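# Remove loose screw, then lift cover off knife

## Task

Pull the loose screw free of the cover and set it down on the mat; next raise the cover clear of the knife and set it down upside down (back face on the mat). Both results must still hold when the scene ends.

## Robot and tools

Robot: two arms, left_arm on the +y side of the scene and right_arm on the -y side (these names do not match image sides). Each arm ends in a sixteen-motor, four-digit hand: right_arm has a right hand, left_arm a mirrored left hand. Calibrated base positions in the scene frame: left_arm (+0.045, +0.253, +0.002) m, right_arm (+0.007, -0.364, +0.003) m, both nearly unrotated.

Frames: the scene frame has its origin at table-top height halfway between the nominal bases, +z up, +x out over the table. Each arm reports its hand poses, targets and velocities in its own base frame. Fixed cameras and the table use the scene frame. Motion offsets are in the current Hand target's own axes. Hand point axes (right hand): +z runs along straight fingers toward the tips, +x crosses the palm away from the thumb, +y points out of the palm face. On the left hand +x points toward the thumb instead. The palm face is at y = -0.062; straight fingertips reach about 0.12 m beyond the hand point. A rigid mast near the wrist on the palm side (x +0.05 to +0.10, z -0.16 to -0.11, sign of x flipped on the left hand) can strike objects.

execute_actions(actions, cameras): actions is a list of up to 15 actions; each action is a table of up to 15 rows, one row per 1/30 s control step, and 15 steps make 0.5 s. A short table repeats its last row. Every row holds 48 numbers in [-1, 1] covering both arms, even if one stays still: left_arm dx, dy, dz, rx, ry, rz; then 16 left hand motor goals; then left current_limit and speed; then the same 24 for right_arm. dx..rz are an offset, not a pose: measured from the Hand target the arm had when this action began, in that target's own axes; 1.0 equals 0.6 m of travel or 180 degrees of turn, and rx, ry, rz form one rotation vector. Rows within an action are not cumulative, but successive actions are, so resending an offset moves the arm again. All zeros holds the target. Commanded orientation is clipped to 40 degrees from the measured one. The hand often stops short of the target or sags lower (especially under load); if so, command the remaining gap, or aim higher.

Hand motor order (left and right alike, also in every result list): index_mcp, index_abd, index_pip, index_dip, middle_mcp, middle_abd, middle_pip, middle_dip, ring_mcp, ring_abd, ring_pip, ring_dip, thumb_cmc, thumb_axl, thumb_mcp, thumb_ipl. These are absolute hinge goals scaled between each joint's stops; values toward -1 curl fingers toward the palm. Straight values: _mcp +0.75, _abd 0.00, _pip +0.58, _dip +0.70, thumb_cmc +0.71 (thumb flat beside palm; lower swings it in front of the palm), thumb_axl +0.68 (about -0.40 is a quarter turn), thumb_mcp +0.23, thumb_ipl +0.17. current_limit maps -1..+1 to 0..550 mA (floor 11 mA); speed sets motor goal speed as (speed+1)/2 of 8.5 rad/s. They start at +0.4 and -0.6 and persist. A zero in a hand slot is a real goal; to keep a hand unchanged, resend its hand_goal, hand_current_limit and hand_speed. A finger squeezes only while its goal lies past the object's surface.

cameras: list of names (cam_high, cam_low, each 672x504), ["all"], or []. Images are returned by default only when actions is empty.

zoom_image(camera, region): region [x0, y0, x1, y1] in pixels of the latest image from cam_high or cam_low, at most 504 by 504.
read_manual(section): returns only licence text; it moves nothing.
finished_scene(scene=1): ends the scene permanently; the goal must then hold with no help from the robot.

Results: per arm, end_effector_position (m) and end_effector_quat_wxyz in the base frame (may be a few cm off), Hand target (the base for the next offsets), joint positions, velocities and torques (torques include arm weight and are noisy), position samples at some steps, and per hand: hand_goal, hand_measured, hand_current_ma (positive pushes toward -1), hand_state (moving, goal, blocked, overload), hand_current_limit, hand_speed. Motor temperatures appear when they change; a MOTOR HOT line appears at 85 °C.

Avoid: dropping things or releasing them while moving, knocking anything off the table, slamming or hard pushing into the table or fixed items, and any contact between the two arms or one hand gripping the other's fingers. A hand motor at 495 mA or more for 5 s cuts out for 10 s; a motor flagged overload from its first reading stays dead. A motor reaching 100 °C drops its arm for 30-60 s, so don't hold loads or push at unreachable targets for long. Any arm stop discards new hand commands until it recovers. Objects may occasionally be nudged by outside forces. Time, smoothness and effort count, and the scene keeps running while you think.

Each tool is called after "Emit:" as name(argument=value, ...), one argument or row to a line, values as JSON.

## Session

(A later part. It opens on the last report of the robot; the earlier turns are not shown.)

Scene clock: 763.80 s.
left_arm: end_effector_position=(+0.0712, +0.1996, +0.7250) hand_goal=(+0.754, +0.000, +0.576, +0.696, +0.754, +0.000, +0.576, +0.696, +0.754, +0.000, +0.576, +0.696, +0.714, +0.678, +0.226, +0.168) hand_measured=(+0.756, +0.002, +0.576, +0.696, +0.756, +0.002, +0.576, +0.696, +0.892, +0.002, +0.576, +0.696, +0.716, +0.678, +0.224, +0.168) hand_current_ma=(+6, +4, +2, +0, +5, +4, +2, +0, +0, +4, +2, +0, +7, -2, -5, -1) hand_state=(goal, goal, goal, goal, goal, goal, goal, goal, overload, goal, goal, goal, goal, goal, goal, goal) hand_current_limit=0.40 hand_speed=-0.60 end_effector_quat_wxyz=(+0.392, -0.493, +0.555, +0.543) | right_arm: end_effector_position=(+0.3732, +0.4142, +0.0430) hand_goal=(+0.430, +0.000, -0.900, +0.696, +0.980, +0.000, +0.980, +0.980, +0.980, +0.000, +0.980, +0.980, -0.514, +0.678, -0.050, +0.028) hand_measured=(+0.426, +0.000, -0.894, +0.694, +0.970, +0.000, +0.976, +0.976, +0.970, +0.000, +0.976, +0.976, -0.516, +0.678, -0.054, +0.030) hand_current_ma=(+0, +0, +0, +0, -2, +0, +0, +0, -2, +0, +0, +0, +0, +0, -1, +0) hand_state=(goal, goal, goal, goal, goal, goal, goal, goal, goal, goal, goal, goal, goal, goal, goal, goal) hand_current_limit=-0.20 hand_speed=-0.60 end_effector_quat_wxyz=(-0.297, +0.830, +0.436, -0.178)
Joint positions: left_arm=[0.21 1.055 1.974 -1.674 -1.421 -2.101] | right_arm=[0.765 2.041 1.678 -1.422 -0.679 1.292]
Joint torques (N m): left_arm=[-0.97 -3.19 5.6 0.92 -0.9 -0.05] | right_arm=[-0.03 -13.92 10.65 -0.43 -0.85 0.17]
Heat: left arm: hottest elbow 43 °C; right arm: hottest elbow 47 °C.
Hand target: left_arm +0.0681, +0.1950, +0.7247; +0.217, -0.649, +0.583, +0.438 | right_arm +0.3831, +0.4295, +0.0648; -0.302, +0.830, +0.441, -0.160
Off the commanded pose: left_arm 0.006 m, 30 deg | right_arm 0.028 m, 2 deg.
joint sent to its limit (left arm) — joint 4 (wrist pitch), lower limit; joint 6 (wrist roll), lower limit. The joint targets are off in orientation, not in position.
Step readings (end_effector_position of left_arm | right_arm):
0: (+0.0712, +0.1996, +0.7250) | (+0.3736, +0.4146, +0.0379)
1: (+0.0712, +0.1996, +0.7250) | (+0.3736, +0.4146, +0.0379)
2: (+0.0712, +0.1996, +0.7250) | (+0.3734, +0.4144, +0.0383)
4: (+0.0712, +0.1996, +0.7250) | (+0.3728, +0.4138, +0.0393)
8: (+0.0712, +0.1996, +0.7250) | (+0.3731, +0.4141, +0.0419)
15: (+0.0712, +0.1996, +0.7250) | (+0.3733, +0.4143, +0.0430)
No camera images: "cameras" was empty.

Emit:
execute_actions(
  actions=[
    [[0,0,0,0,0,0,0.754,0,0.576,0.696,0.754,0,0.576,0.696,0.754,0,0.576,0.696,0.714,0.678,0.226,0.168,0.4,-0.6,-0.003,0.034,0.0404,0,0,0,0.47,0,-0.9,0.53,0.98,0,0.98,0.98,0.98,0,0.98,0.98,-0.514,0.677,0.06,0.027,0.0,-0.6]],
    [[0,0,0,0,0,0,0.754,0,0.576,0.696,0.754,0,0.576,0.696,0.754,0,0.576,0.696,0.714,0.678,0.226,0.168,0.4,-0.6,-0.002,0.0135,0.016,0,0,0,0.47,0,-0.9,0.53,0.98,0,0.98,0.98,0.98,0,0.98,0.98,-0.514,0.677,0.06,0.027,0.0,-0.6]],
  ],
  cameras=["cam_low"],
)

Emit:
zoom_image(
  camera="cam_low",
  region=[300, 200, 360, 250],
)

Scene clock: 795.03 s.
left_arm: end_effector_position=(+0.0712, +0.1996, +0.7250) hand_goal=(+0.754, +0.000, +0.576, +0.696, +0.754, +0.000, +0.576, +0.696, +0.754, +0.000, +0.576, +0.696, +0.714, +0.678, +0.226, +0.168) hand_measured=(+0.756, +0.002, +0.576, +0.696, +0.756, +0.002, +0.576, +0.696, +0.892, +0.002, +0.576, +0.696, +0.716, +0.678, +0.224, +0.168) hand_current_ma=(+6, +4, +2, +0, +5, +4, +2, +0, +0, +4, +2, +0, +7, -2, -5, -1) hand_state=(goal, goal, goal, goal, goal, goal, goal, goal, overload, goal, goal, goal, goal, goal, goal, goal) hand_current_limit=0.40 hand_speed=-0.60 end_effector_quat_wxyz=(+0.392, -0.493, +0.555, +0.543) | right_arm: end_effector_position=(+0.3856, +0.4261, +0.0311) hand_goal=(+0.470, +0.000, -0.900, +0.530, +0.980, +0.000, +0.980, +0.980, +0.980, +0.000, +0.980, +0.980, -0.514, +0.678, +0.060, +0.028) hand_measured=(+0.466, +0.000, -0.894, +0.534, +0.970, +0.000, +0.976, +0.976, +0.970, +0.000, +0.976, +0.976, -0.516, +0.678, +0.054, +0.030) hand_current_ma=(+0, +0, +0, +0, -2, +0, +0, +0, -2, +0, +0, +0, +0, +0, -1, +0) hand_state=(goal, goal, goal, goal, goal, goal, goal, goal, goal, goal, goal, goal, goal, goal, goal, goal) hand_current_limit=0.00 hand_speed=-0.60 end_effector_quat_wxyz=(-0.304, +0.828, +0.446, -0.153)
Joint positions: left_arm=[0.21 1.055 1.974 -1.674 -1.421 -2.101] | right_arm=[0.765 2.057 1.678 -1.351 -0.679 1.292]
Joint torques (N m): left_arm=[-1.08 -3.43 5.75 0.88 -0.86 -0.05] | right_arm=[-0.15 -12.57 6.2 0.54 -0.83 0.15]
Heat: left arm: hottest elbow 43 °C; right arm: hottest elbow 49 °C.
Hand target: left_arm +0.0681, +0.1950, +0.7247; +0.217, -0.649, +0.583, +0.438 | right_arm +0.3815, +0.4269, +0.0205; -0.302, +0.830, +0.441, -0.160
Off the commanded pose: left_arm 0.006 m, 30 deg | right_arm 0.011 m, 1 deg.
joint sent to its limit (left arm) — joint 4 (wrist pitch), lower limit; joint 6 (wrist roll), lower limit. The joint targets are off in orientation, not in position.
Step readings (end_effector_position of left_arm | right_arm):
0: (+0.0712, +0.1996, +0.7250) | (+0.3732, +0.4142, +0.0430)
1: (+0.0712, +0.1996, +0.7250) | (+0.3732, +0.4142, +0.0430)
2: (+0.0712, +0.1996, +0.7250) | (+0.3733, +0.4143, +0.0430)
4: (+0.0712, +0.1996, +0.7250) | (+0.3751, +0.4161, +0.0425)
8: (+0.0712, +0.1996, +0.7250) | (+0.3795, +0.4203, +0.0411)
15: (+0.0712, +0.1996, +0.7250) | (+0.3811, +0.4218, +0.0388)
16: (+0.0712, +0.1996, +0.7250) | (+0.3812, +0.4219, +0.0385)
17: (+0.0712, +0.1996, +0.7250) | (+0.3818, +0.4225, +0.0382)
19: (+0.0712, +0.1996, +0.7250) | (+0.3832, +0.4238, +0.0370)
23: (+0.0712, +0.1996, +0.7250) | (+0.3852, +0.4257, +0.0336)
30: (+0.0712, +0.1996, +0.7250) | (+0.3856, +0.4261, +0.0311)
Images, in order (width x height): cam_low 672x504.

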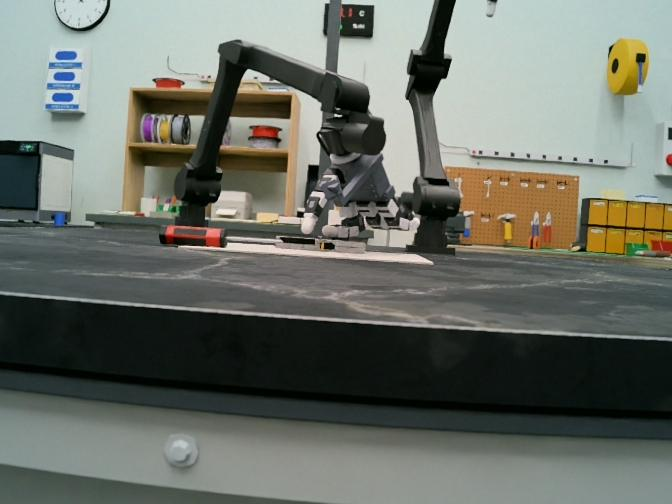

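Scaled by 8.400 from the camera's 672x504 image, which has a finer 960x720 frame.

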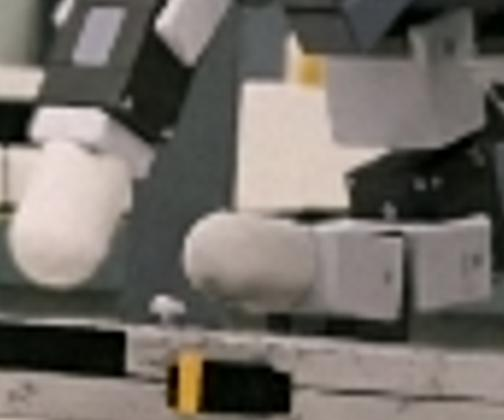

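Emit:
execute_actions(
  actions=[
    [[0,0,0,0,0,0,0.754,0,0.576,0.696,0.754,0,0.576,0.696,0.754,0,0.576,0.696,0.714,0.678,0.226,0.168,0.4,-0.6,0,0.009,0.0108,0,0,0,0.47,0,-0.9,0.53,0.98,0,0.98,0.98,0.98,0,0.98,0.98,-0.514,0.677,0.06,0.027,0.0,-0.6]],
    [[0,0,0,0,0,0,0.754,0,0.576,0.696,0.754,0,0.576,0.696,0.754,0,0.576,0.696,0.714,0.678,0.226,0.168,0.4,-0.6,0.0164,-0.026,-0.034,0,0,0,0.47,0,-0.9,0.53,0.98,0,0.98,0.98,0.98,0,0.98,0.98,-0.514,0.677,0.06,0.027,0.0,-0.6]],
  ],
  cameras=["cam_low"],
)

Emit:
zoom_image(
  camera="cam_low",
  region=[300, 200, 360, 250],
)

Scene clock: 808.97 s.
left_arm: end_effector_position=(+0.0712, +0.1996, +0.7250) hand_goal=(+0.754, +0.000, +0.576, +0.696, +0.754, +0.000, +0.576, +0.696, +0.754, +0.000, +0.576, +0.696, +0.714, +0.678, +0.226, +0.168) hand_measured=(+0.756, +0.002, +0.576, +0.696, +0.756, +0.002, +0.576, +0.696, +0.892, +0.002, +0.576, +0.696, +0.716, +0.678, +0.224, +0.168) hand_current_ma=(+6, +4, +2, +0, +5, +4, +2, +0, +0, +4, +2, +0, +7, -2, -5, -1) hand_state=(goal, goal, goal, goal, goal, goal, goal, goal, overload, goal, goal, goal, goal, goal, goal, goal) hand_current_limit=0.40 hand_speed=-0.60 end_effector_quat_wxyz=(+0.392, -0.493, +0.555, +0.543) | right_arm: end_effector_position=(+0.3795, +0.4203, +0.0268) hand_goal=(+0.470, +0.000, -0.900, +0.530, +0.980, +0.000, +0.980, +0.980, +0.980, +0.000, +0.980, +0.980, -0.514, +0.678, +0.060, +0.028) hand_measured=(+0.466, +0.000, -0.900, +0.528, +0.970, +0.000, +0.976, +0.976, +0.970, +0.000, +0.976, +0.976, -0.516, +0.678, +0.054, +0.030) hand_current_ma=(+0, +0, +0, +0, -2, +0, +0, +0, -2, +0, +0, +0, +0, +0, -1, +0) hand_state=(goal, goal, goal, goal, goal, goal, goal, goal, goal, goal, goal, goal, goal, goal, goal, goal) hand_current_limit=0.00 hand_speed=-0.60 end_effector_quat_wxyz=(-0.300, +0.830, +0.440, -0.168)
Joint positions: left_arm=[0.21 1.055 1.974 -1.674 -1.421 -2.101] | right_arm=[0.765 2.064 1.674 -1.374 -0.679 1.292]
Joint torques (N m): left_arm=[-0.73 -2.84 5.59 0.87 -0.91 -0.07] | right_arm=[-0.03 -12.69 10.54 -0.39 -0.84 0.17]
Heat: left arm: hottest elbow 43 °C; right arm: hottest elbow 48 °C.
Hand target: left_arm +0.0681, +0.1950, +0.7247; +0.217, -0.649, +0.583, +0.438 | right_arm +0.3881, +0.4343, +0.0378; -0.302, +0.830, +0.441, -0.160
Off the commanded pose: left_arm 0.006 m, 30 deg | right_arm 0.020 m, 1 deg.
joint sent to its limit (left arm) — joint 4 (wrist pitch), lower limit; joint 6 (wrist roll), lower limit. The joint targets are off in orientation, not in position.
Step readings (end_effector_position of left_arm | right_arm):
0: (+0.0712, +0.1996, +0.7250) | (+0.3856, +0.4261, +0.0311)
1: (+0.0712, +0.1996, +0.7250) | (+0.3856, +0.4261, +0.0311)
2: (+0.0712, +0.1996, +0.7250) | (+0.3857, +0.4263, +0.0308)
4: (+0.0712, +0.1996, +0.7250) | (+0.3860, +0.4265, +0.0294)
8: (+0.0712, +0.1996, +0.7250) | (+0.3854, +0.4260, +0.0253)
15: (+0.0712, +0.1996, +0.7250) | (+0.3852, +0.4257, +0.0230)
16: (+0.0712, +0.1996, +0.7250) | (+0.3852, +0.4257, +0.0230)
17: (+0.0712, +0.1996, +0.7250) | (+0.3850, +0.4256, +0.0230)
19: (+0.0712, +0.1996, +0.7250) | (+0.3835, +0.4241, +0.0234)
23: (+0.0712, +0.1996, +0.7250) | (+0.3795, +0.4203, +0.0243)
30: (+0.0712, +0.1996, +0.7250) | (+0.3785, +0.4193, +0.0258)
Images, in order (width x height): cam_low 672x504.

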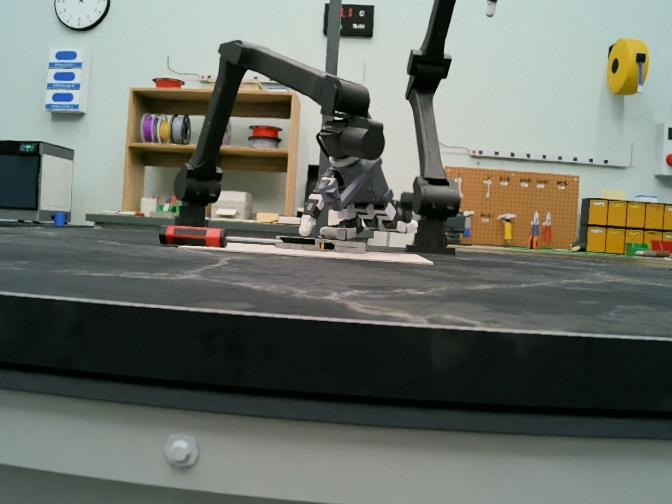

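Scaled by 8.400 from the camera's 672x504 image, which has a finer 960x720 frame.

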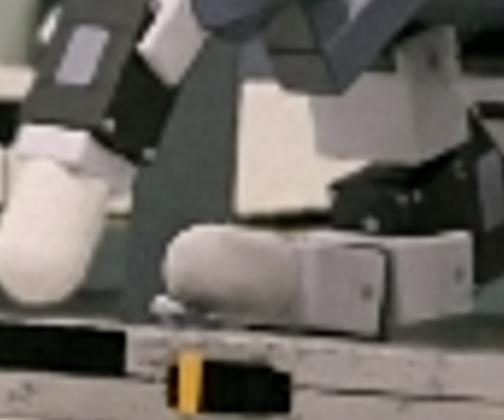

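Emit:
execute_actions(
  actions=[
    [[0,0,0,0,0,0,0.754,0,0.576,0.696,0.754,0,0.576,0.696,0.754,0,0.576,0.696,0.714,0.678,0.226,0.168,0.4,-0.6,0,-0.0065,-0.0077,0,0,0,0.43,0,-0.9,0.66,0.98,0,0.98,0.98,0.98,0,0.98,0.98,-0.514,0.677,-0.05,0.027,0.0,-0.7]],
  ],
  cameras=["cam_low"],
)

Emit:
zoom_image(
  camera="cam_low",
  region=[300, 200, 360, 250],
)

Scene clock: 817.70 s.
left_arm: end_effector_position=(+0.0712, +0.1996, +0.7250) hand_goal=(+0.754, +0.000, +0.576, +0.696, +0.754, +0.000, +0.576, +0.696, +0.754, +0.000, +0.576, +0.696, +0.714, +0.678, +0.226, +0.168) hand_measured=(+0.756, +0.002, +0.576, +0.696, +0.756, +0.002, +0.576, +0.696, +0.892, +0.002, +0.576, +0.696, +0.716, +0.678, +0.224, +0.168) hand_current_ma=(+6, +4, +2, +0, +5, +4, +2, +0, +0, +4, +2, +0, +7, -2, -5, -1) hand_state=(goal, goal, goal, goal, goal, goal, goal, goal, overload, goal, goal, goal, goal, goal, goal, goal) hand_current_limit=0.40 hand_speed=-0.60 end_effector_quat_wxyz=(+0.392, -0.493, +0.555, +0.543) | right_arm: end_effector_position=(+0.3791, +0.4199, +0.0298) hand_goal=(+0.430, +0.000, -0.900, +0.660, +0.980, +0.000, +0.980, +0.980, +0.980, +0.000, +0.980, +0.980, -0.514, +0.678, -0.050, +0.028) hand_measured=(+0.432, +0.000, -0.900, +0.658, +0.970, +0.000, +0.976, +0.976, +0.970, +0.000, +0.976, +0.976, -0.516, +0.678, -0.050, +0.030) hand_current_ma=(+0, +0, +0, +0, -2, +0, +0, +0, -2, +0, +0, +0, +0, +0, +0, +0) hand_state=(goal, goal, goal, goal, goal, goal, goal, goal, goal, goal, goal, goal, goal, goal, goal, goal) hand_current_limit=0.00 hand_speed=-0.70 end_effector_quat_wxyz=(-0.299, +0.830, +0.439, -0.171)
Joint positions: left_arm=[0.21 1.055 1.974 -1.674 -1.421 -2.101] | right_arm=[0.765 2.064 1.682 -1.388 -0.679 1.292]
Joint torques (N m): left_arm=[-0.79 -2.73 5.82 0.72 -0.9 -0.03] | right_arm=[0.03 -13.04 10.59 -0.39 -0.85 0.17]
Heat: left arm: hottest elbow 43 °C; right arm: hottest elbow 48 °C.
Hand target: left_arm +0.0681, +0.1950, +0.7247; +0.217, -0.649, +0.583, +0.438 | right_arm +0.3881, +0.4344, +0.0439; -0.302, +0.830, +0.441, -0.160
Off the commanded pose: left_arm 0.006 m, 30 deg | right_arm 0.022 m, 1 deg.
joint sent to its limit (left arm) — joint 4 (wrist pitch), lower limit; joint 6 (wrist roll), lower limit. The joint targets are off in orientation, not in position.
Step readings (end_effector_position of left_arm | right_arm):
0: (+0.0712, +0.1996, +0.7250) | (+0.3795, +0.4203, +0.0268)
1: (+0.0712, +0.1996, +0.7250) | (+0.3794, +0.4202, +0.0268)
2: (+0.0712, +0.1996, +0.7250) | (+0.3793, +0.4201, +0.0269)
4: (+0.0712, +0.1996, +0.7250) | (+0.3784, +0.4192, +0.0271)
8: (+0.0712, +0.1996, +0.7250) | (+0.3779, +0.4187, +0.0280)
15: (+0.0712, +0.1996, +0.7250) | (+0.3792, +0.4200, +0.0298)
Images, in order (width x height): cam_low 672x504.

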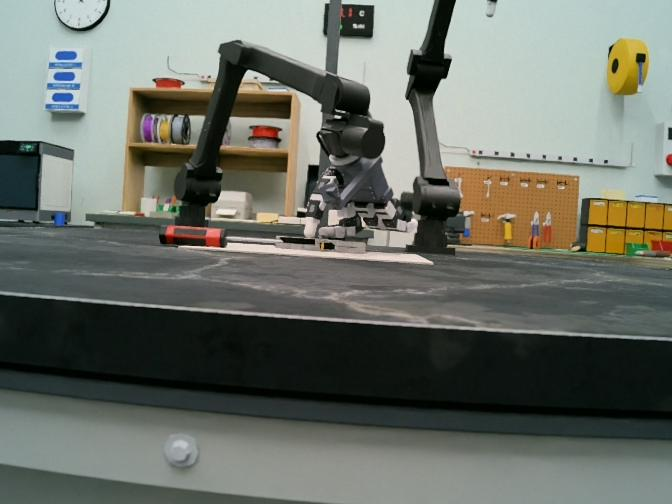

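Scaled by 8.400 from the camera's 672x504 image, which has a finer 960x720 frame.

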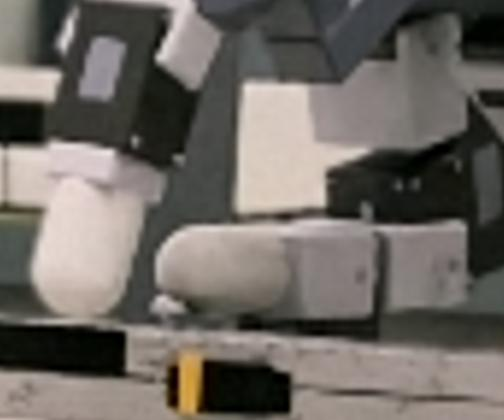

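Emit:
execute_actions(
  actions=[
    [[0,0,0,0,0,0,0.754,0,0.576,0.696,0.754,0,0.576,0.696,0.754,0,0.576,0.696,0.714,0.678,0.226,0.168,0.4,-0.6,0,0,0,0,0,0,0.43,0,-0.9,0.71,0.98,0,0.98,0.98,0.98,0,0.98,0.98,-0.514,0.677,-0.12,0.027,0.0,-0.8]],
    [[0,0,0,0,0,0,0.754,0,0.576,0.696,0.754,0,0.576,0.696,0.754,0,0.576,0.696,0.714,0.678,0.226,0.168,0.4,-0.6,0,0,0,0,0,0,0.43,0,-0.9,0.71,0.98,0,0.98,0.98,0.98,0,0.98,0.98,-0.514,0.677,-0.22,0.027,-0.1,-0.8]],
  ],
  cameras=["cam_low"],
)

Emit:
zoom_image(
  camera="cam_low",
  region=[300, 200, 360, 250],
)

Scene clock: 827.73 s.
left_arm: end_effector_position=(+0.0712, +0.1996, +0.7250) hand_goal=(+0.754, +0.000, +0.576, +0.696, +0.754, +0.000, +0.576, +0.696, +0.754, +0.000, +0.576, +0.696, +0.714, +0.678, +0.226, +0.168) hand_measured=(+0.756, +0.002, +0.576, +0.696, +0.756, +0.002, +0.576, +0.696, +0.892, +0.002, +0.576, +0.696, +0.716, +0.678, +0.224, +0.168) hand_current_ma=(+6, +4, +2, +0, +5, +4, +2, +0, +0, +4, +2, +0, +7, -2, -5, -1) hand_state=(goal, goal, goal, goal, goal, goal, goal, goal, overload, goal, goal, goal, goal, goal, goal, goal) hand_current_limit=0.40 hand_speed=-0.60 end_effector_quat_wxyz=(+0.392, -0.493, +0.555, +0.543) | right_arm: end_effector_position=(+0.3811, +0.4209, +0.0319) hand_goal=(+0.430, +0.000, -0.900, +0.710, +0.980, +0.000, +0.980, +0.980, +0.980, +0.000, +0.980, +0.980, -0.514, +0.678, -0.220, +0.028) hand_measured=(+0.432, +0.000, -0.900, +0.708, +0.970, +0.000, +0.976, +0.976, +0.970, +0.000, +0.976, +0.976, -0.512, +0.678, -0.180, +0.036) hand_current_ma=(+0, +0, +0, +0, -2, +0, +0, +0, -2, +0, +0, +0, +0, +0, +42, +2) hand_state=(goal, goal, goal, goal, goal, goal, goal, goal, goal, goal, goal, goal, goal, goal, blocked, goal) hand_current_limit=-0.10 hand_speed=-0.80 end_effector_quat_wxyz=(-0.298, +0.830, +0.440, -0.169)
Joint positions: left_arm=[0.21 1.055 1.974 -1.674 -1.421 -2.101] | right_arm=[0.765 2.064 1.688 -1.39 -0.676 1.293]
Joint torques (N m): left_arm=[-0.67 -3.37 5.7 0.87 -0.88 -0.01] | right_arm=[-0.03 -12.98 10.18 -0.32 -1 0.17]
Heat: left arm: hottest elbow 43 °C; right arm: hottest elbow 50 °C.
Hand target: left_arm +0.0681, +0.1950, +0.7247; +0.217, -0.649, +0.583, +0.438 | right_arm +0.3881, +0.4344, +0.0439; -0.302, +0.830, +0.441, -0.160
Off the commanded pose: left_arm 0.006 m, 30 deg | right_arm 0.019 m, 1 deg.
joint sent to its limit (left arm) — joint 4 (wrist pitch), lower limit; joint 6 (wrist roll), lower limit. The joint targets are off in orientation, not in position.
Step readings (end_effector_position of left_arm | right_arm):
0: (+0.0712, +0.1996, +0.7250) | (+0.3791, +0.4199, +0.0298)
1: (+0.0712, +0.1996, +0.7250) | (+0.3791, +0.4199, +0.0298)
2: (+0.0712, +0.1996, +0.7250) | (+0.3791, +0.4199, +0.0298)
4: (+0.0712, +0.1996, +0.7250) | (+0.3791, +0.4199, +0.0298)
8: (+0.0712, +0.1996, +0.7250) | (+0.3791, +0.4199, +0.0298)
15: (+0.0712, +0.1996, +0.7250) | (+0.3791, +0.4199, +0.0298)
16: (+0.0712, +0.1996, +0.7250) | (+0.3791, +0.4199, +0.0298)
17: (+0.0712, +0.1996, +0.7250) | (+0.3791, +0.4199, +0.0298)
19: (+0.0712, +0.1996, +0.7250) | (+0.3797, +0.4202, +0.0305)
23: (+0.0712, +0.1996, +0.7250) | (+0.3811, +0.4210, +0.0319)
30: (+0.0712, +0.1996, +0.7250) | (+0.3811, +0.4209, +0.0319)
Images, in order (width x height): cam_low 672x504.

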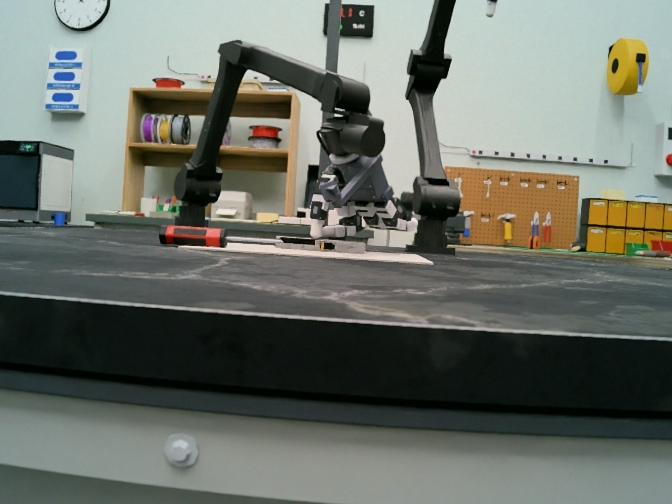

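Scaled by 8.400 from the camera's 672x504 image, which has a finer 960x720 frame.

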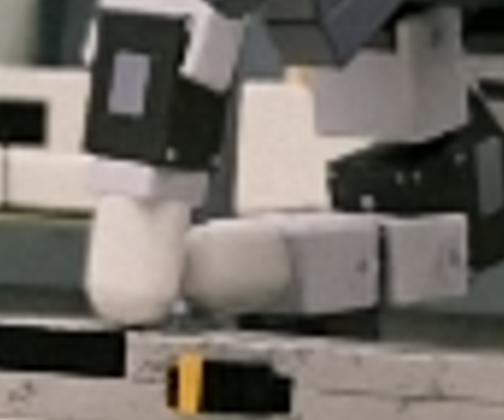

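Emit:
execute_actions(
  actions=[
    [[0,0,0,0,0,0,0.754,0,0.576,0.696,0.754,0,0.576,0.696,0.754,0,0.576,0.696,0.714,0.678,0.226,0.168,0.4,-0.6,0,0,0,0,0,0,0.43,0,-0.9,0.76,0.98,0,0.98,0.98,0.98,0,0.98,0.98,-0.514,0.677,-0.09,-0.01,0.0,-0.7]],
    [[0,0,0,0,0,0,0.754,0,0.576,0.696,0.754,0,0.576,0.696,0.754,0,0.576,0.696,0.714,0.678,0.226,0.168,0.4,-0.6,0,0,0,0,0,0,0.43,0,-0.9,0.76,0.98,0,0.98,0.98,0.98,0,0.98,0.98,-0.514,0.677,-0.2,-0.01,-0.2,-0.8]],
  ],
  cameras=["cam_low"],
)

Emit:
zoom_image(
  camera="cam_low",
  region=[300, 200, 360, 250],
)

Scene clock: 839.40 s.
left_arm: end_effector_position=(+0.0712, +0.1996, +0.7250) hand_goal=(+0.754, +0.000, +0.576, +0.696, +0.754, +0.000, +0.576, +0.696, +0.754, +0.000, +0.576, +0.696, +0.714, +0.678, +0.226, +0.168) hand_measured=(+0.756, +0.002, +0.576, +0.696, +0.756, +0.002, +0.576, +0.696, +0.892, +0.002, +0.576, +0.696, +0.716, +0.678, +0.224, +0.168) hand_current_ma=(+6, +4, +2, +0, +5, +4, +2, +0, +0, +4, +2, +0, +7, -2, -5, -1) hand_state=(goal, goal, goal, goal, goal, goal, goal, goal, overload, goal, goal, goal, goal, goal, goal, goal) hand_current_limit=0.40 hand_speed=-0.60 end_effector_quat_wxyz=(+0.392, -0.493, +0.555, +0.543) | right_arm: end_effector_position=(+0.3813, +0.4208, +0.0319) hand_goal=(+0.430, +0.000, -0.900, +0.760, +0.980, +0.000, +0.980, +0.980, +0.980, +0.000, +0.980, +0.980, -0.514, +0.678, -0.200, -0.010) hand_measured=(+0.432, +0.000, -0.900, +0.758, +0.970, +0.000, +0.976, +0.976, +0.970, +0.000, +0.976, +0.976, -0.512, +0.678, -0.162, -0.002) hand_current_ma=(+0, +0, +0, +0, -2, +0, +0, +0, -2, +0, +0, +0, +0, +0, +38, +2) hand_state=(goal, goal, goal, goal, goal, goal, goal, goal, goal, goal, goal, goal, goal, goal, blocked, goal) hand_current_limit=-0.20 hand_speed=-0.80 end_effector_quat_wxyz=(-0.298, +0.830, +0.440, -0.169)
Joint positions: left_arm=[0.21 1.055 1.974 -1.674 -1.421 -2.101] | right_arm=[0.765 2.064 1.688 -1.39 -0.676 1.293]
Joint torques (N m): left_arm=[-0.97 -2.84 5.61 0.95 -0.91 -0.06] | right_arm=[0.03 -12.98 10.17 -0.34 -1.01 0.16]
Heat: left arm: hottest elbow 43 °C; right arm: hottest elbow 51 °C.
Hand target: left_arm +0.0681, +0.1950, +0.7247; +0.217, -0.649, +0.583, +0.438 | right_arm +0.3880, +0.4344, +0.0439; -0.302, +0.830, +0.441, -0.160
Off the commanded pose: left_arm 0.006 m, 30 deg | right_arm 0.019 m, 1 deg.
joint sent to its limit (left arm) — joint 4 (wrist pitch), lower limit; joint 6 (wrist roll), lower limit. The joint targets are off in orientation, not in position.
Step readings (end_effector_position of left_arm | right_arm):
0: (+0.0712, +0.1996, +0.7250) | (+0.3811, +0.4209, +0.0319)
1: (+0.0712, +0.1996, +0.7250) | (+0.3811, +0.4209, +0.0319)
2: (+0.0712, +0.1996, +0.7250) | (+0.3811, +0.4209, +0.0319)
4: (+0.0712, +0.1996, +0.7250) | (+0.3809, +0.4211, +0.0320)
8: (+0.0712, +0.1996, +0.7250) | (+0.3808, +0.4212, +0.0320)
15: (+0.0712, +0.1996, +0.7250) | (+0.3808, +0.4212, +0.0320)
16: (+0.0712, +0.1996, +0.7250) | (+0.3808, +0.4212, +0.0320)
17: (+0.0712, +0.1996, +0.7250) | (+0.3808, +0.4212, +0.0320)
19: (+0.0712, +0.1996, +0.7250) | (+0.3808, +0.4212, +0.0320)
23: (+0.0712, +0.1996, +0.7250) | (+0.3813, +0.4208, +0.0319)
30: (+0.0712, +0.1996, +0.7250) | (+0.3813, +0.4208, +0.0319)
Images, in order (width x height): cam_low 672x504.

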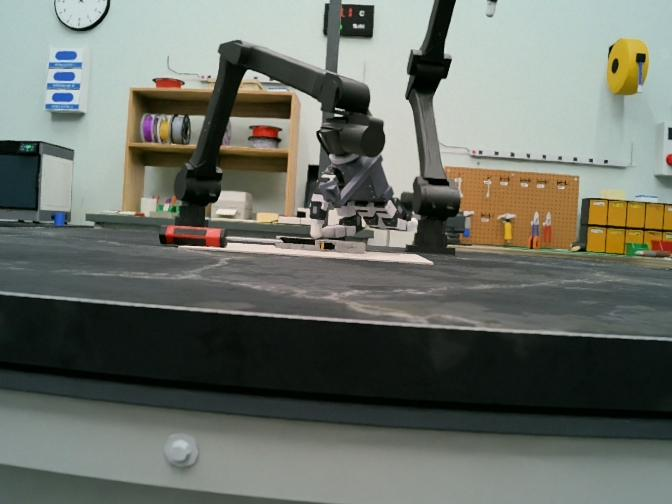

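Scaled by 8.400 from the camera's 672x504 image, which has a finer 960x720 frame.

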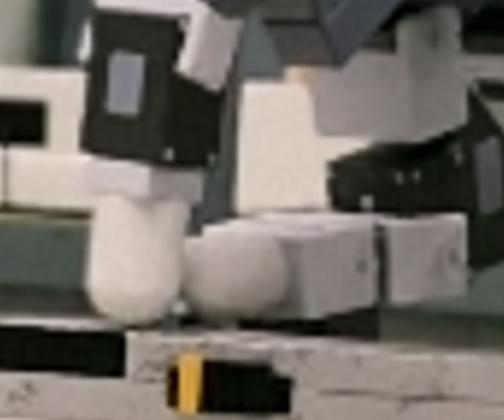

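Emit:
execute_actions(
  actions=[
    [[0,0,0,0,0,0,0.754,0,0.576,0.696,0.754,0,0.576,0.696,0.754,0,0.576,0.696,0.714,0.678,0.226,0.168,0.4,-0.6,0,0,0,0,0,0,0.42,0,-0.9,0.76,0.98,0,0.98,0.98,0.98,0,0.98,0.98,-0.514,0.677,-0.26,-0.02,-0.1,-0.8]],
    [[0,0,0,0,0,0,0.754,0,0.576,0.696,0.754,0,0.576,0.696,0.754,0,0.576,0.696,0.714,0.678,0.226,0.168,0.4,-0.6,0,-0.0107,-0.0128,0,0,0,0.42,0,-0.9,0.76,0.98,0,0.98,0.98,0.98,0,0.98,0.98,-0.514,0.677,-0.26,-0.02,-0.1,-0.8]],
  ],
  cameras=["cam_low"],
)

Emit:
zoom_image(
  camera="cam_low",
  region=[300, 200, 360, 250],
)

Scene clock: 851.20 s.
left_arm: end_effector_position=(+0.0712, +0.1996, +0.7250) hand_goal=(+0.754, +0.000, +0.576, +0.696, +0.754, +0.000, +0.576, +0.696, +0.754, +0.000, +0.576, +0.696, +0.714, +0.678, +0.226, +0.168) hand_measured=(+0.756, +0.002, +0.576, +0.696, +0.756, +0.002, +0.576, +0.696, +0.892, +0.002, +0.576, +0.696, +0.716, +0.678, +0.224, +0.168) hand_current_ma=(+6, +4, +2, +0, +5, +4, +2, +0, +0, +4, +2, +0, +7, -2, -5, -1) hand_state=(goal, goal, goal, goal, goal, goal, goal, goal, overload, goal, goal, goal, goal, goal, goal, goal) hand_current_limit=0.40 hand_speed=-0.60 end_effector_quat_wxyz=(+0.392, -0.493, +0.555, +0.543) | right_arm: end_effector_position=(+0.3814, +0.4195, +0.0361) hand_goal=(+0.420, +0.000, -0.900, +0.760, +0.980, +0.000, +0.980, +0.980, +0.980, +0.000, +0.980, +0.980, -0.514, +0.678, -0.260, -0.020) hand_measured=(+0.422, +0.000, -0.900, +0.758, +0.970, +0.000, +0.976, +0.976, +0.970, +0.000, +0.976, +0.976, -0.512, +0.678, -0.194, +0.000) hand_current_ma=(+0, +0, +0, +0, -2, +0, +0, +0, -2, +0, +0, +0, +0, +0, +112, +12) hand_state=(goal, goal, goal, goal, goal, goal, goal, goal, goal, goal, goal, goal, goal, goal, blocked, blocked) hand_current_limit=-0.10 hand_speed=-0.80 end_effector_quat_wxyz=(-0.295, +0.831, +0.439, -0.172)
Joint positions: left_arm=[0.21 1.055 1.974 -1.674 -1.421 -2.101] | right_arm=[0.765 2.064 1.699 -1.41 -0.672 1.293]
Joint torques (N m): left_arm=[-0.67 -2.2 5.72 0.87 -0.88 -0.07] | right_arm=[-0.03 -13.74 10.28 -0.43 -1.18 0.17]
Heat: left arm: hottest elbow 43 °C; right arm: hottest elbow 51 °C.
Hand target: left_arm +0.0681, +0.1950, +0.7247; +0.217, -0.649, +0.583, +0.438 | right_arm +0.3881, +0.4343, +0.0539; -0.302, +0.830, +0.441, -0.160
Off the commanded pose: left_arm 0.006 m, 30 deg | right_arm 0.024 m, 2 deg.
joint sent to its limit (left arm) — joint 4 (wrist pitch), lower limit; joint 6 (wrist roll), lower limit. The joint targets are off in orientation, not in position.
Step readings (end_effector_position of left_arm | right_arm):
0: (+0.0712, +0.1996, +0.7250) | (+0.3813, +0.4208, +0.0319)
1: (+0.0712, +0.1996, +0.7250) | (+0.3813, +0.4207, +0.0319)
2: (+0.0712, +0.1996, +0.7250) | (+0.3814, +0.4207, +0.0319)
4: (+0.0712, +0.1996, +0.7250) | (+0.3815, +0.4205, +0.0318)
8: (+0.0712, +0.1996, +0.7250) | (+0.3815, +0.4205, +0.0318)
15: (+0.0712, +0.1996, +0.7250) | (+0.3815, +0.4205, +0.0318)
16: (+0.0712, +0.1996, +0.7250) | (+0.3814, +0.4205, +0.0319)
17: (+0.0712, +0.1996, +0.7250) | (+0.3813, +0.4203, +0.0320)
19: (+0.0712, +0.1996, +0.7250) | (+0.3812, +0.4198, +0.0331)
23: (+0.0712, +0.1996, +0.7250) | (+0.3812, +0.4196, +0.0352)
30: (+0.0712, +0.1996, +0.7250) | (+0.3814, +0.4195, +0.0361)
Images, in order (width x height): cam_low 672x504.

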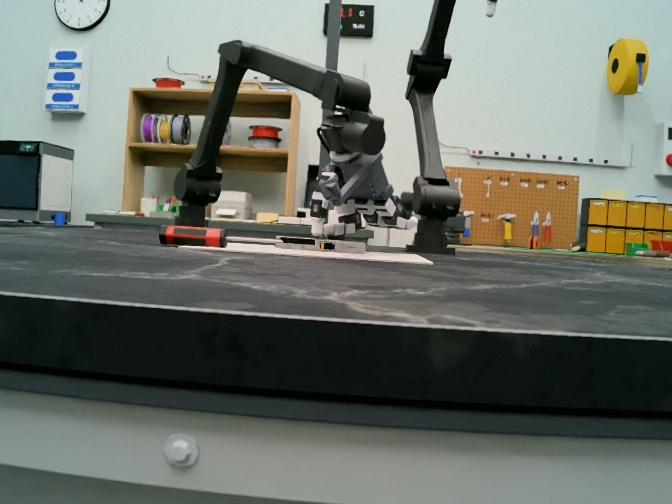

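Scaled by 8.400 from the camera's 672x504 image, which has a finer 960x720 frame.

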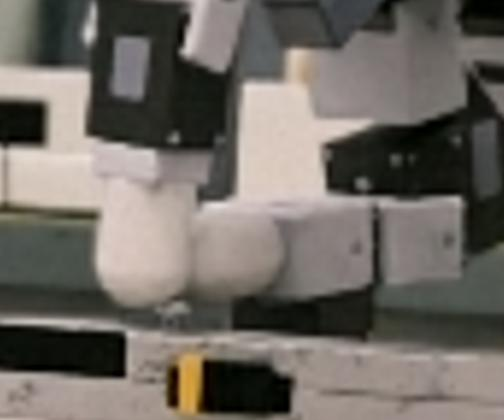

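Emit:
execute_actions(
  actions=[
    [[0,0,0,0,0,0,0.754,0,0.576,0.696,0.754,0,0.576,0.696,0.754,0,0.576,0.696,0.714,0.678,0.226,0.168,0.4,-0.6,0,0,0,0,0,0,0.47,0,-0.9,0.53,0.98,0,0.98,0.98,0.98,0,0.98,0.98,-0.514,0.677,0.08,0.0,0.0,-0.6]],
    [[0,0,0,0,0,0,0.754,0,0.576,0.696,0.754,0,0.576,0.696,0.754,0,0.576,0.696,0.714,0.678,0.226,0.168,0.4,-0.6,-0.013,0.025,0.03,0,0,0,0.47,0,-0.9,0.53,0.98,0,0.98,0.98,0.98,0,0.98,0.98,-0.514,0.677,0.08,0.0,0.0,-0.6]],
    [[0,0,0,0,0,0,0.754,0,0.576,0.696,0.754,0,0.576,0.696,0.754,0,0.576,0.696,0.714,0.678,0.226,0.168,0.4,-0.6,0,0.018,0.0215,0,0,0,0.47,0,-0.9,0.53,0.98,0,0.98,0.98,0.98,0,0.98,0.98,-0.514,0.677,0.08,0.0,0.0,-0.6]],
    [[0,0,0,0,0,0,0.754,0,0.576,0.696,0.754,0,0.576,0.696,0.754,0,0.576,0.696,0.714,0.678,0.226,0.168,0.4,-0.6,0.0164,-0.026,-0.034,0,0,0,0.47,0,-0.9,0.53,0.98,0,0.98,0.98,0.98,0,0.98,0.98,-0.514,0.677,0.08,0.0,0.0,-0.6]],
  ],
  cameras=["cam_low"],
)

Emit:
zoom_image(
  camera="cam_low",
  region=[300, 200, 360, 250],
)

Scene clock: 907.97 s.
left_arm: end_effector_position=(+0.0712, +0.1996, +0.7250) hand_goal=(+0.754, +0.000, +0.576, +0.696, +0.754, +0.000, +0.576, +0.696, +0.754, +0.000, +0.576, +0.696, +0.714, +0.678, +0.226, +0.168) hand_measured=(+0.756, +0.002, +0.576, +0.696, +0.756, +0.002, +0.576, +0.696, +0.892, +0.002, +0.576, +0.696, +0.716, +0.678, +0.224, +0.168) hand_current_ma=(+6, +4, +2, +0, +5, +4, +2, +0, +0, +4, +2, +0, +7, -2, -5, -1) hand_state=(goal, goal, goal, goal, goal, goal, goal, goal, overload, goal, goal, goal, goal, goal, goal, goal) hand_current_limit=0.40 hand_speed=-0.60 end_effector_quat_wxyz=(+0.392, -0.493, +0.555, +0.543) | right_arm: end_effector_position=(+0.3810, +0.4215, +0.0279) hand_goal=(+0.470, +0.000, -0.900, +0.530, +0.980, +0.000, +0.980, +0.980, +0.980, +0.000, +0.980, +0.980, -0.514, +0.678, +0.080, +0.000) hand_measured=(+0.466, +0.000, -0.900, +0.532, +0.970, +0.000, +0.976, +0.976, +0.970, +0.000, +0.976, +0.976, -0.512, +0.678, +0.074, +0.002) hand_current_ma=(+0, +0, +0, +0, -2, +0, +0, +0, -2, +0, +0, +0, +0, +0, -1, +0) hand_state=(goal, goal, goal, goal, goal, goal, goal, goal, goal, goal, goal, goal, goal, goal, goal, goal) hand_current_limit=0.00 hand_speed=-0.60 end_effector_quat_wxyz=(-0.299, +0.830, +0.439, -0.169)
Joint positions: left_arm=[0.21 1.055 1.974 -1.674 -1.421 -2.101] | right_arm=[0.765 2.07 1.686 -1.383 -0.678 1.293]
Joint torques (N m): left_arm=[-0.44 -2.43 5.55 0.73 -0.89 -0.03] | right_arm=[-0.15 -12.81 10.55 -0.44 -0.87 0.15]
Heat: left arm: hottest elbow 43 °C; right arm: hottest elbow 53 °C.
Hand target: left_arm +0.0681, +0.1950, +0.7247; +0.217, -0.649, +0.583, +0.438 | right_arm +0.3901, +0.4355, +0.0392; -0.302, +0.830, +0.441, -0.160
Off the commanded pose: left_arm 0.006 m, 30 deg | right_arm 0.020 m, 1 deg.
joint sent to its limit (left arm) — joint 4 (wrist pitch), lower limit; joint 6 (wrist roll), lower limit. The joint targets are off in orientation, not in position.
Step readings (end_effector_position of left_arm | right_arm):
0: (+0.0712, +0.1996, +0.7250) | (+0.3814, +0.4195, +0.0361)
1: (+0.0712, +0.1996, +0.7250) | (+0.3814, +0.4195, +0.0361)
2: (+0.0712, +0.1996, +0.7250) | (+0.3813, +0.4196, +0.0361)
4: (+0.0712, +0.1996, +0.7250) | (+0.3805, +0.4205, +0.0364)
8: (+0.0712, +0.1996, +0.7250) | (+0.3802, +0.4208, +0.0364)
15: (+0.0712, +0.1996, +0.7250) | (+0.3802, +0.4208, +0.0364)
16: (+0.0712, +0.1996, +0.7250) | (+0.3802, +0.4208, +0.0364)
17: (+0.0712, +0.1996, +0.7250) | (+0.3802, +0.4208, +0.0364)
19: (+0.0712, +0.1996, +0.7250) | (+0.3816, +0.4221, +0.0360)
23: (+0.0712, +0.1996, +0.7250) | (+0.3849, +0.4253, +0.0352)
30: (+0.0712, +0.1996, +0.7250) | (+0.3865, +0.4268, +0.0348)
31: (+0.0712, +0.1996, +0.7250) | (+0.3866, +0.4269, +0.0346)
32: (+0.0712, +0.1996, +0.7250) | (+0.3868, +0.4271, +0.0338)
34: (+0.0712, +0.1996, +0.7250) | (+0.3870, +0.4273, +0.0313)
38: (+0.0712, +0.1996, +0.7250) | (+0.3863, +0.4266, +0.0262)
45: (+0.0712, +0.1996, +0.7250) | (+0.3864, +0.4267, +0.0236)
46: (+0.0712, +0.1996, +0.7250) | (+0.3864, +0.4267, +0.0236)
47: (+0.0712, +0.1996, +0.7250) | (+0.3862, +0.4265, +0.0236)
49: (+0.0712, +0.1996, +0.7250) | (+0.3846, +0.4249, +0.0240)
53: (+0.0712, +0.1996, +0.7250) | (+0.3807, +0.4212, +0.0249)
60: (+0.0712, +0.1996, +0.7250) | (+0.3802, +0.4207, +0.0268)
Images, in order (width x height): cam_low 672x504.

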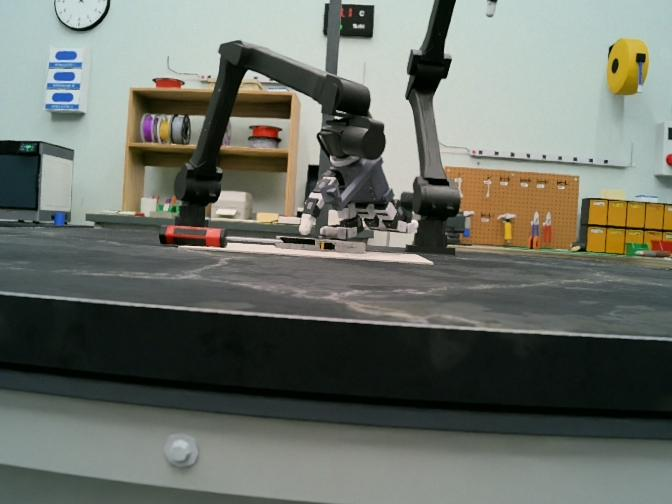

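Scaled by 8.400 from the camera's 672x504 image, which has a finer 960x720 frame.

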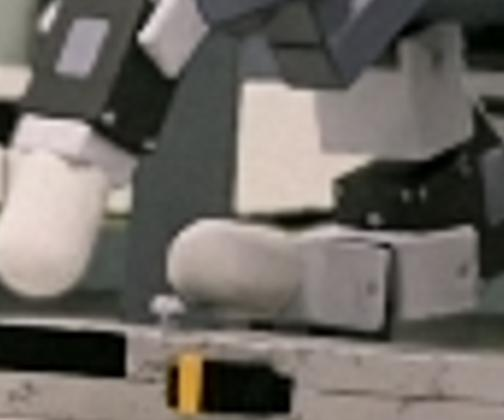

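Emit:
execute_actions(
  actions=[
    [[0,0,0,0,0,0,0.754,0,0.576,0.696,0.754,0,0.576,0.696,0.754,0,0.576,0.696,0.714,0.678,0.226,0.168,0.4,-0.6,0,-0.0055,-0.0065,0,0,0,0.45,0,-0.9,0.64,0.98,0,0.98,0.98,0.98,0,0.98,0.98,-0.514,0.677,0.0,-0.081,0.0,-0.7]],
    [[0,0,0,0,0,0,0.754,0,0.576,0.696,0.754,0,0.576,0.696,0.754,0,0.576,0.696,0.714,0.678,0.226,0.168,0.4,-0.6,0,0,0,0,0,0,0.44,0,-0.9,0.75,0.98,0,0.98,0.98,0.98,0,0.98,0.98,-0.514,0.677,-0.05,-0.081,0.0,-0.8]],
  ],
  cameras=["cam_low"],
)

Emit:
zoom_image(
  camera="cam_low",
  region=[300, 200, 360, 250],
)

Scene clock: 915.73 s.
left_arm: end_effector_position=(+0.0712, +0.1996, +0.7250) hand_goal=(+0.754, +0.000, +0.576, +0.696, +0.754, +0.000, +0.576, +0.696, +0.754, +0.000, +0.576, +0.696, +0.714, +0.678, +0.226, +0.168) hand_measured=(+0.756, +0.002, +0.576, +0.696, +0.756, +0.002, +0.576, +0.696, +0.892, +0.002, +0.576, +0.696, +0.716, +0.678, +0.224, +0.168) hand_current_ma=(+6, +4, +2, +0, +5, +4, +2, +0, +0, +4, +2, +0, +7, -2, -5, -1) hand_state=(goal, goal, goal, goal, goal, goal, goal, goal, overload, goal, goal, goal, goal, goal, goal, goal) hand_current_limit=0.40 hand_speed=-0.60 end_effector_quat_wxyz=(+0.392, -0.493, +0.555, +0.543) | right_arm: end_effector_position=(+0.3806, +0.4212, +0.0306) hand_goal=(+0.440, +0.000, -0.900, +0.750, +0.980, +0.000, +0.980, +0.980, +0.980, +0.000, +0.980, +0.980, -0.514, +0.678, -0.050, -0.080) hand_measured=(+0.438, +0.000, -0.902, +0.742, +0.970, +0.000, +0.976, +0.976, +0.970, +0.000, +0.976, +0.976, -0.512, +0.678, -0.050, -0.078) hand_current_ma=(+0, +0, +0, -1, -2, +0, +0, +0, -2, +0, +0, +0, +0, +0, +0, +0) hand_state=(goal, goal, goal, goal, goal, goal, goal, goal, goal, goal, goal, goal, goal, goal, goal, goal) hand_current_limit=0.00 hand_speed=-0.80 end_effector_quat_wxyz=(-0.299, +0.830, +0.438, -0.172)
Joint positions: left_arm=[0.21 1.055 1.974 -1.674 -1.421 -2.101] | right_arm=[0.765 2.07 1.693 -1.395 -0.679 1.293]
Joint torques (N m): left_arm=[-0.56 -3.08 5.7 0.8 -0.88 -0.07] | right_arm=[-0.15 -13.04 10.56 -0.36 -0.87 0.16]
Heat: left arm: hottest elbow 43 °C; right arm: hottest elbow 52 °C.
Hand target: left_arm +0.0681, +0.1950, +0.7247; +0.217, -0.649, +0.583, +0.438 | right_arm +0.3901, +0.4355, +0.0444; -0.302, +0.830, +0.441, -0.160
Off the commanded pose: left_arm 0.006 m, 30 deg | right_arm 0.022 m, 2 deg.
joint sent to its limit (left arm) — joint 4 (wrist pitch), lower limit; joint 6 (wrist roll), lower limit. The joint targets are off in orientation, not in position.
Step readings (end_effector_position of left_arm | right_arm):
0: (+0.0712, +0.1996, +0.7250) | (+0.3810, +0.4215, +0.0279)
1: (+0.0712, +0.1996, +0.7250) | (+0.3810, +0.4215, +0.0279)
2: (+0.0712, +0.1996, +0.7250) | (+0.3808, +0.4213, +0.0280)
4: (+0.0712, +0.1996, +0.7250) | (+0.3802, +0.4208, +0.0281)
8: (+0.0712, +0.1996, +0.7250) | (+0.3795, +0.4200, +0.0286)
15: (+0.0712, +0.1996, +0.7250) | (+0.3808, +0.4213, +0.0303)
16: (+0.0712, +0.1996, +0.7250) | (+0.3807, +0.4212, +0.0303)
17: (+0.0712, +0.1996, +0.7250) | (+0.3807, +0.4212, +0.0303)
19: (+0.0712, +0.1996, +0.7250) | (+0.3806, +0.4212, +0.0303)
23: (+0.0712, +0.1996, +0.7250) | (+0.3806, +0.4212, +0.0305)
30: (+0.0712, +0.1996, +0.7250) | (+0.3806, +0.4212, +0.0306)
Images, in order (width x height): cam_low 672x504.

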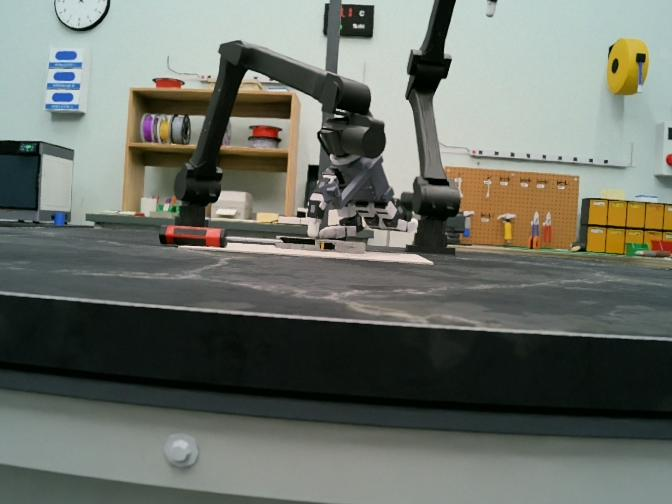

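Scaled by 8.400 from the camera's 672x504 image, which has a finer 960x720 frame.

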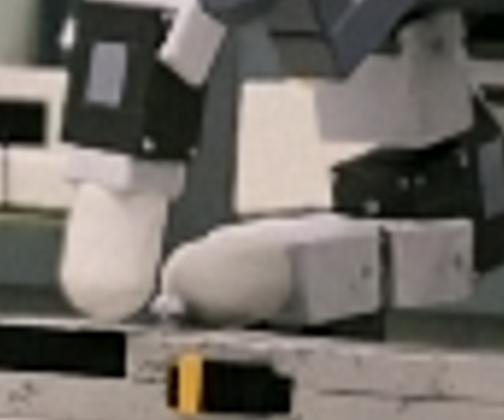

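Emit:
execute_actions(
  actions=[
    [[0,0,0,0,0,0,0.754,0,0.576,0.696,0.754,0,0.576,0.696,0.754,0,0.576,0.696,0.714,0.678,0.226,0.168,0.4,-0.6,0,0,0,0,0,0,0.44,0,-0.9,0.75,0.98,0,0.98,0.98,0.98,0,0.98,0.98,-0.514,0.677,-0.16,-0.06,-0.1,-0.8]],
  ],
  cameras=["cam_low"],
)

Emit:
zoom_image(
  camera="cam_low",
  region=[300, 200, 360, 250],
)

Scene clock: 926.67 s.
left_arm: end_effector_position=(+0.0712, +0.1996, +0.7250) hand_goal=(+0.754, +0.000, +0.576, +0.696, +0.754, +0.000, +0.576, +0.696, +0.754, +0.000, +0.576, +0.696, +0.714, +0.678, +0.226, +0.168) hand_measured=(+0.756, +0.002, +0.576, +0.696, +0.756, +0.002, +0.576, +0.696, +0.892, +0.002, +0.576, +0.696, +0.716, +0.678, +0.224, +0.168) hand_current_ma=(+6, +4, +2, +0, +5, +4, +2, +0, +0, +4, +2, +0, +7, -2, -5, -1) hand_state=(goal, goal, goal, goal, goal, goal, goal, goal, overload, goal, goal, goal, goal, goal, goal, goal) hand_current_limit=0.40 hand_speed=-0.60 end_effector_quat_wxyz=(+0.392, -0.493, +0.555, +0.543) | right_arm: end_effector_position=(+0.3813, +0.4211, +0.0309) hand_goal=(+0.440, +0.000, -0.900, +0.750, +0.980, +0.000, +0.980, +0.980, +0.980, +0.000, +0.980, +0.980, -0.514, +0.678, -0.160, -0.060) hand_measured=(+0.438, +0.000, -0.902, +0.746, +0.970, +0.000, +0.976, +0.976, +0.970, +0.000, +0.976, +0.976, -0.512, +0.678, -0.130, -0.054) hand_current_ma=(+0, +0, +0, +0, -2, +0, +0, +0, -2, +0, +0, +0, +0, +0, +24, +1) hand_state=(goal, goal, goal, goal, goal, goal, goal, goal, goal, goal, goal, goal, goal, goal, blocked, goal) hand_current_limit=-0.10 hand_speed=-0.80 end_effector_quat_wxyz=(-0.298, +0.830, +0.439, -0.171)
Joint positions: left_arm=[0.21 1.055 1.974 -1.674 -1.421 -2.101] | right_arm=[0.765 2.07 1.694 -1.396 -0.677 1.293]
Joint torques (N m): left_arm=[-0.26 -2.84 5.72 0.77 -0.86 -0.07] | right_arm=[-0.09 -13.1 10.48 -0.35 -0.94 0.16]
Heat: left arm: hottest elbow 43 °C; right arm: hottest elbow 53 °C.
Hand target: left_arm +0.0681, +0.1950, +0.7247; +0.217, -0.649, +0.583, +0.438 | right_arm +0.3900, +0.4354, +0.0443; -0.302, +0.830, +0.441, -0.160
Off the commanded pose: left_arm 0.006 m, 30 deg | right_arm 0.022 m, 1 deg.
joint sent to its limit (left arm) — joint 4 (wrist pitch), lower limit; joint 6 (wrist roll), lower limit. The joint targets are off in orientation, not in position.
Step readings (end_effector_position of left_arm | right_arm):
0: (+0.0712, +0.1996, +0.7250) | (+0.3806, +0.4212, +0.0306)
1: (+0.0712, +0.1996, +0.7250) | (+0.3806, +0.4212, +0.0306)
2: (+0.0712, +0.1996, +0.7250) | (+0.3806, +0.4212, +0.0306)
4: (+0.0712, +0.1996, +0.7250) | (+0.3806, +0.4212, +0.0306)
8: (+0.0712, +0.1996, +0.7250) | (+0.3812, +0.4211, +0.0309)
15: (+0.0712, +0.1996, +0.7250) | (+0.3813, +0.4211, +0.0309)
Images, in order (width x height): cam_low 672x504.

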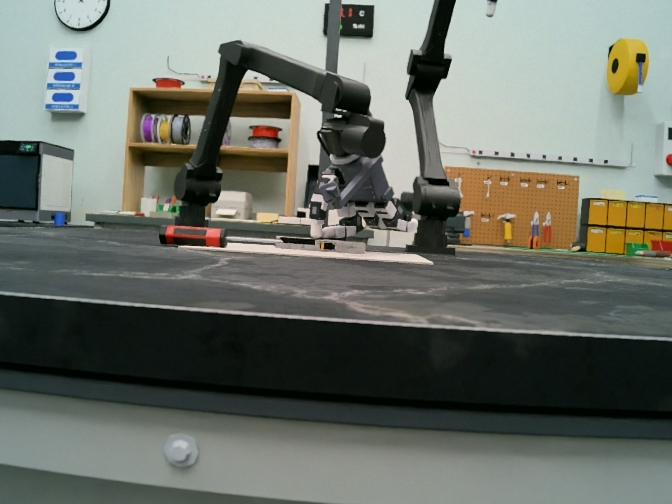

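Scaled by 8.400 from the camera's 672x504 image, which has a finer 960x720 frame.

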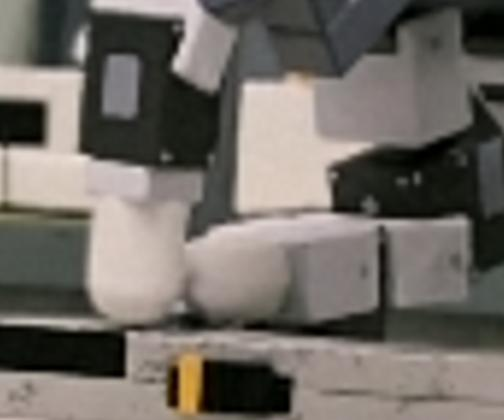

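Emit:
execute_actions(
  actions=[
    [[0,0,0,0,0,0,0.754,0,0.576,0.696,0.754,0,0.576,0.696,0.754,0,0.576,0.696,0.714,0.678,0.226,0.168,0.4,-0.6,0,0,0,0,0,0,0.44,0,-0.9,0.78,0.98,0,0.98,0.98,0.98,0,0.98,0.98,-0.514,0.677,-0.2,-0.06,-0.1,-0.8]],
    [[0,0,0,0,0,0,0.754,0,0.576,0.696,0.754,0,0.576,0.696,0.754,0,0.576,0.696,0.714,0.678,0.226,0.168,0.4,-0.6,0,-0.005,-0.006,0,0,0,0.44,0,-0.9,0.78,0.98,0,0.98,0.98,0.98,0,0.98,0.98,-0.514,0.677,-0.22,-0.06,-0.1,-0.8]],
  ],
  cameras=["cam_low"],
)

Emit:
zoom_image(
  camera="cam_low",
  region=[300, 200, 360, 250],
)

Scene clock: 939.57 s.
left_arm: end_effector_position=(+0.0712, +0.1996, +0.7250) hand_goal=(+0.754, +0.000, +0.576, +0.696, +0.754, +0.000, +0.576, +0.696, +0.754, +0.000, +0.576, +0.696, +0.714, +0.678, +0.226, +0.168) hand_measured=(+0.756, +0.002, +0.576, +0.696, +0.756, +0.002, +0.576, +0.696, +0.892, +0.002, +0.576, +0.696, +0.716, +0.678, +0.224, +0.168) hand_current_ma=(+6, +4, +2, +0, +5, +4, +2, +0, +0, +4, +2, +0, +7, -2, -5, -1) hand_state=(goal, goal, goal, goal, goal, goal, goal, goal, overload, goal, goal, goal, goal, goal, goal, goal) hand_current_limit=0.40 hand_speed=-0.60 end_effector_quat_wxyz=(+0.392, -0.493, +0.555, +0.543) | right_arm: end_effector_position=(+0.3832, +0.4218, +0.0346) hand_goal=(+0.440, +0.000, -0.900, +0.780, +0.980, +0.000, +0.980, +0.980, +0.980, +0.000, +0.980, +0.980, -0.514, +0.678, -0.220, -0.060) hand_measured=(+0.440, +0.000, -0.900, +0.778, +0.970, +0.000, +0.976, +0.976, +0.970, +0.000, +0.976, +0.976, -0.512, +0.678, -0.166, -0.044) hand_current_ma=(+0, +0, +0, +0, -2, +0, +0, +0, -2, +0, +0, +0, +0, +0, +78, +7) hand_state=(goal, goal, goal, goal, goal, goal, goal, goal, goal, goal, goal, goal, goal, goal, blocked, goal) hand_current_limit=-0.10 hand_speed=-0.80 end_effector_quat_wxyz=(-0.296, +0.831, +0.439, -0.170)
Joint positions: left_arm=[0.21 1.055 1.974 -1.674 -1.421 -2.101] | right_arm=[0.765 2.07 1.705 -1.405 -0.673 1.293]
Joint torques (N m): left_arm=[-0.38 -2.61 5.64 0.68 -0.94 -0.09] | right_arm=[-0.15 -13.45 10.19 -0.38 -1.13 0.14]
Motor temperatures (°C): left_arm=[31 30 43 28 32 28] | right_arm=[31 39 54 32 30 30]
Heat: left arm: hottest elbow 43 °C; right arm: hottest elbow 54 °C.
Hand target: left_arm +0.0681, +0.1950, +0.7247; +0.217, -0.649, +0.583, +0.438 | right_arm +0.3900, +0.4354, +0.0490; -0.302, +0.830, +0.441, -0.160
Off the commanded pose: left_arm 0.006 m, 30 deg | right_arm 0.021 m, 1 deg.
joint sent to its limit (left arm) — joint 4 (wrist pitch), lower limit; joint 6 (wrist roll), lower limit. The joint targets are off in orientation, not in position.
Step readings (end_effector_position of left_arm | right_arm):
0: (+0.0712, +0.1996, +0.7250) | (+0.3813, +0.4211, +0.0309)
1: (+0.0712, +0.1996, +0.7250) | (+0.3813, +0.4211, +0.0309)
2: (+0.0712, +0.1996, +0.7250) | (+0.3814, +0.4209, +0.0309)
4: (+0.0712, +0.1996, +0.7250) | (+0.3817, +0.4211, +0.0314)
8: (+0.0712, +0.1996, +0.7250) | (+0.3817, +0.4210, +0.0315)
15: (+0.0712, +0.1996, +0.7250) | (+0.3817, +0.4210, +0.0315)
16: (+0.0712, +0.1996, +0.7250) | (+0.3817, +0.4210, +0.0315)
17: (+0.0712, +0.1996, +0.7250) | (+0.3818, +0.4208, +0.0317)
19: (+0.0712, +0.1996, +0.7250) | (+0.3820, +0.4209, +0.0323)
23: (+0.0712, +0.1996, +0.7250) | (+0.3826, +0.4212, +0.0336)
30: (+0.0712, +0.1996, +0.7250) | (+0.3831, +0.4218, +0.0345)
Images, in order (width x height): cam_low 672x504.

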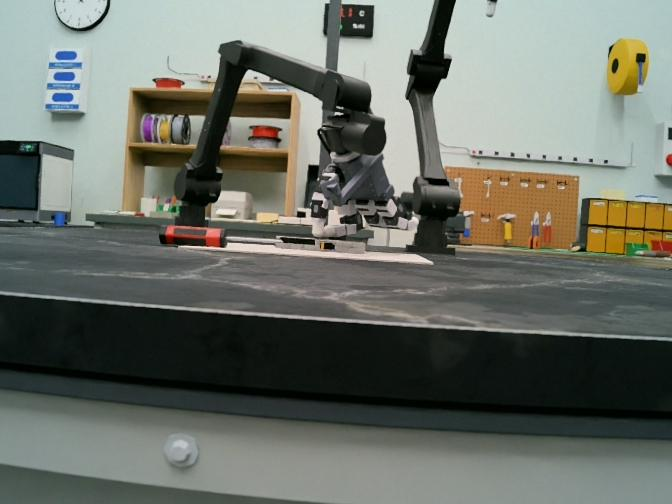

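Scaled by 8.400 from the camera's 672x504 image, which has a finer 960x720 frame.

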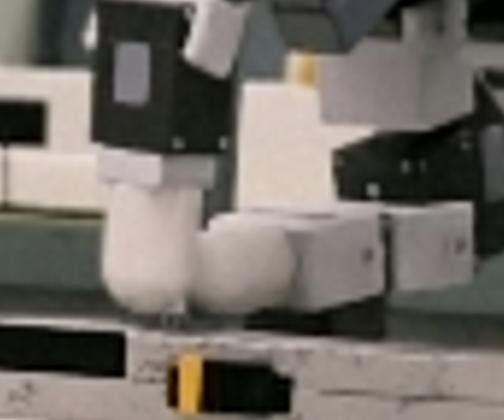

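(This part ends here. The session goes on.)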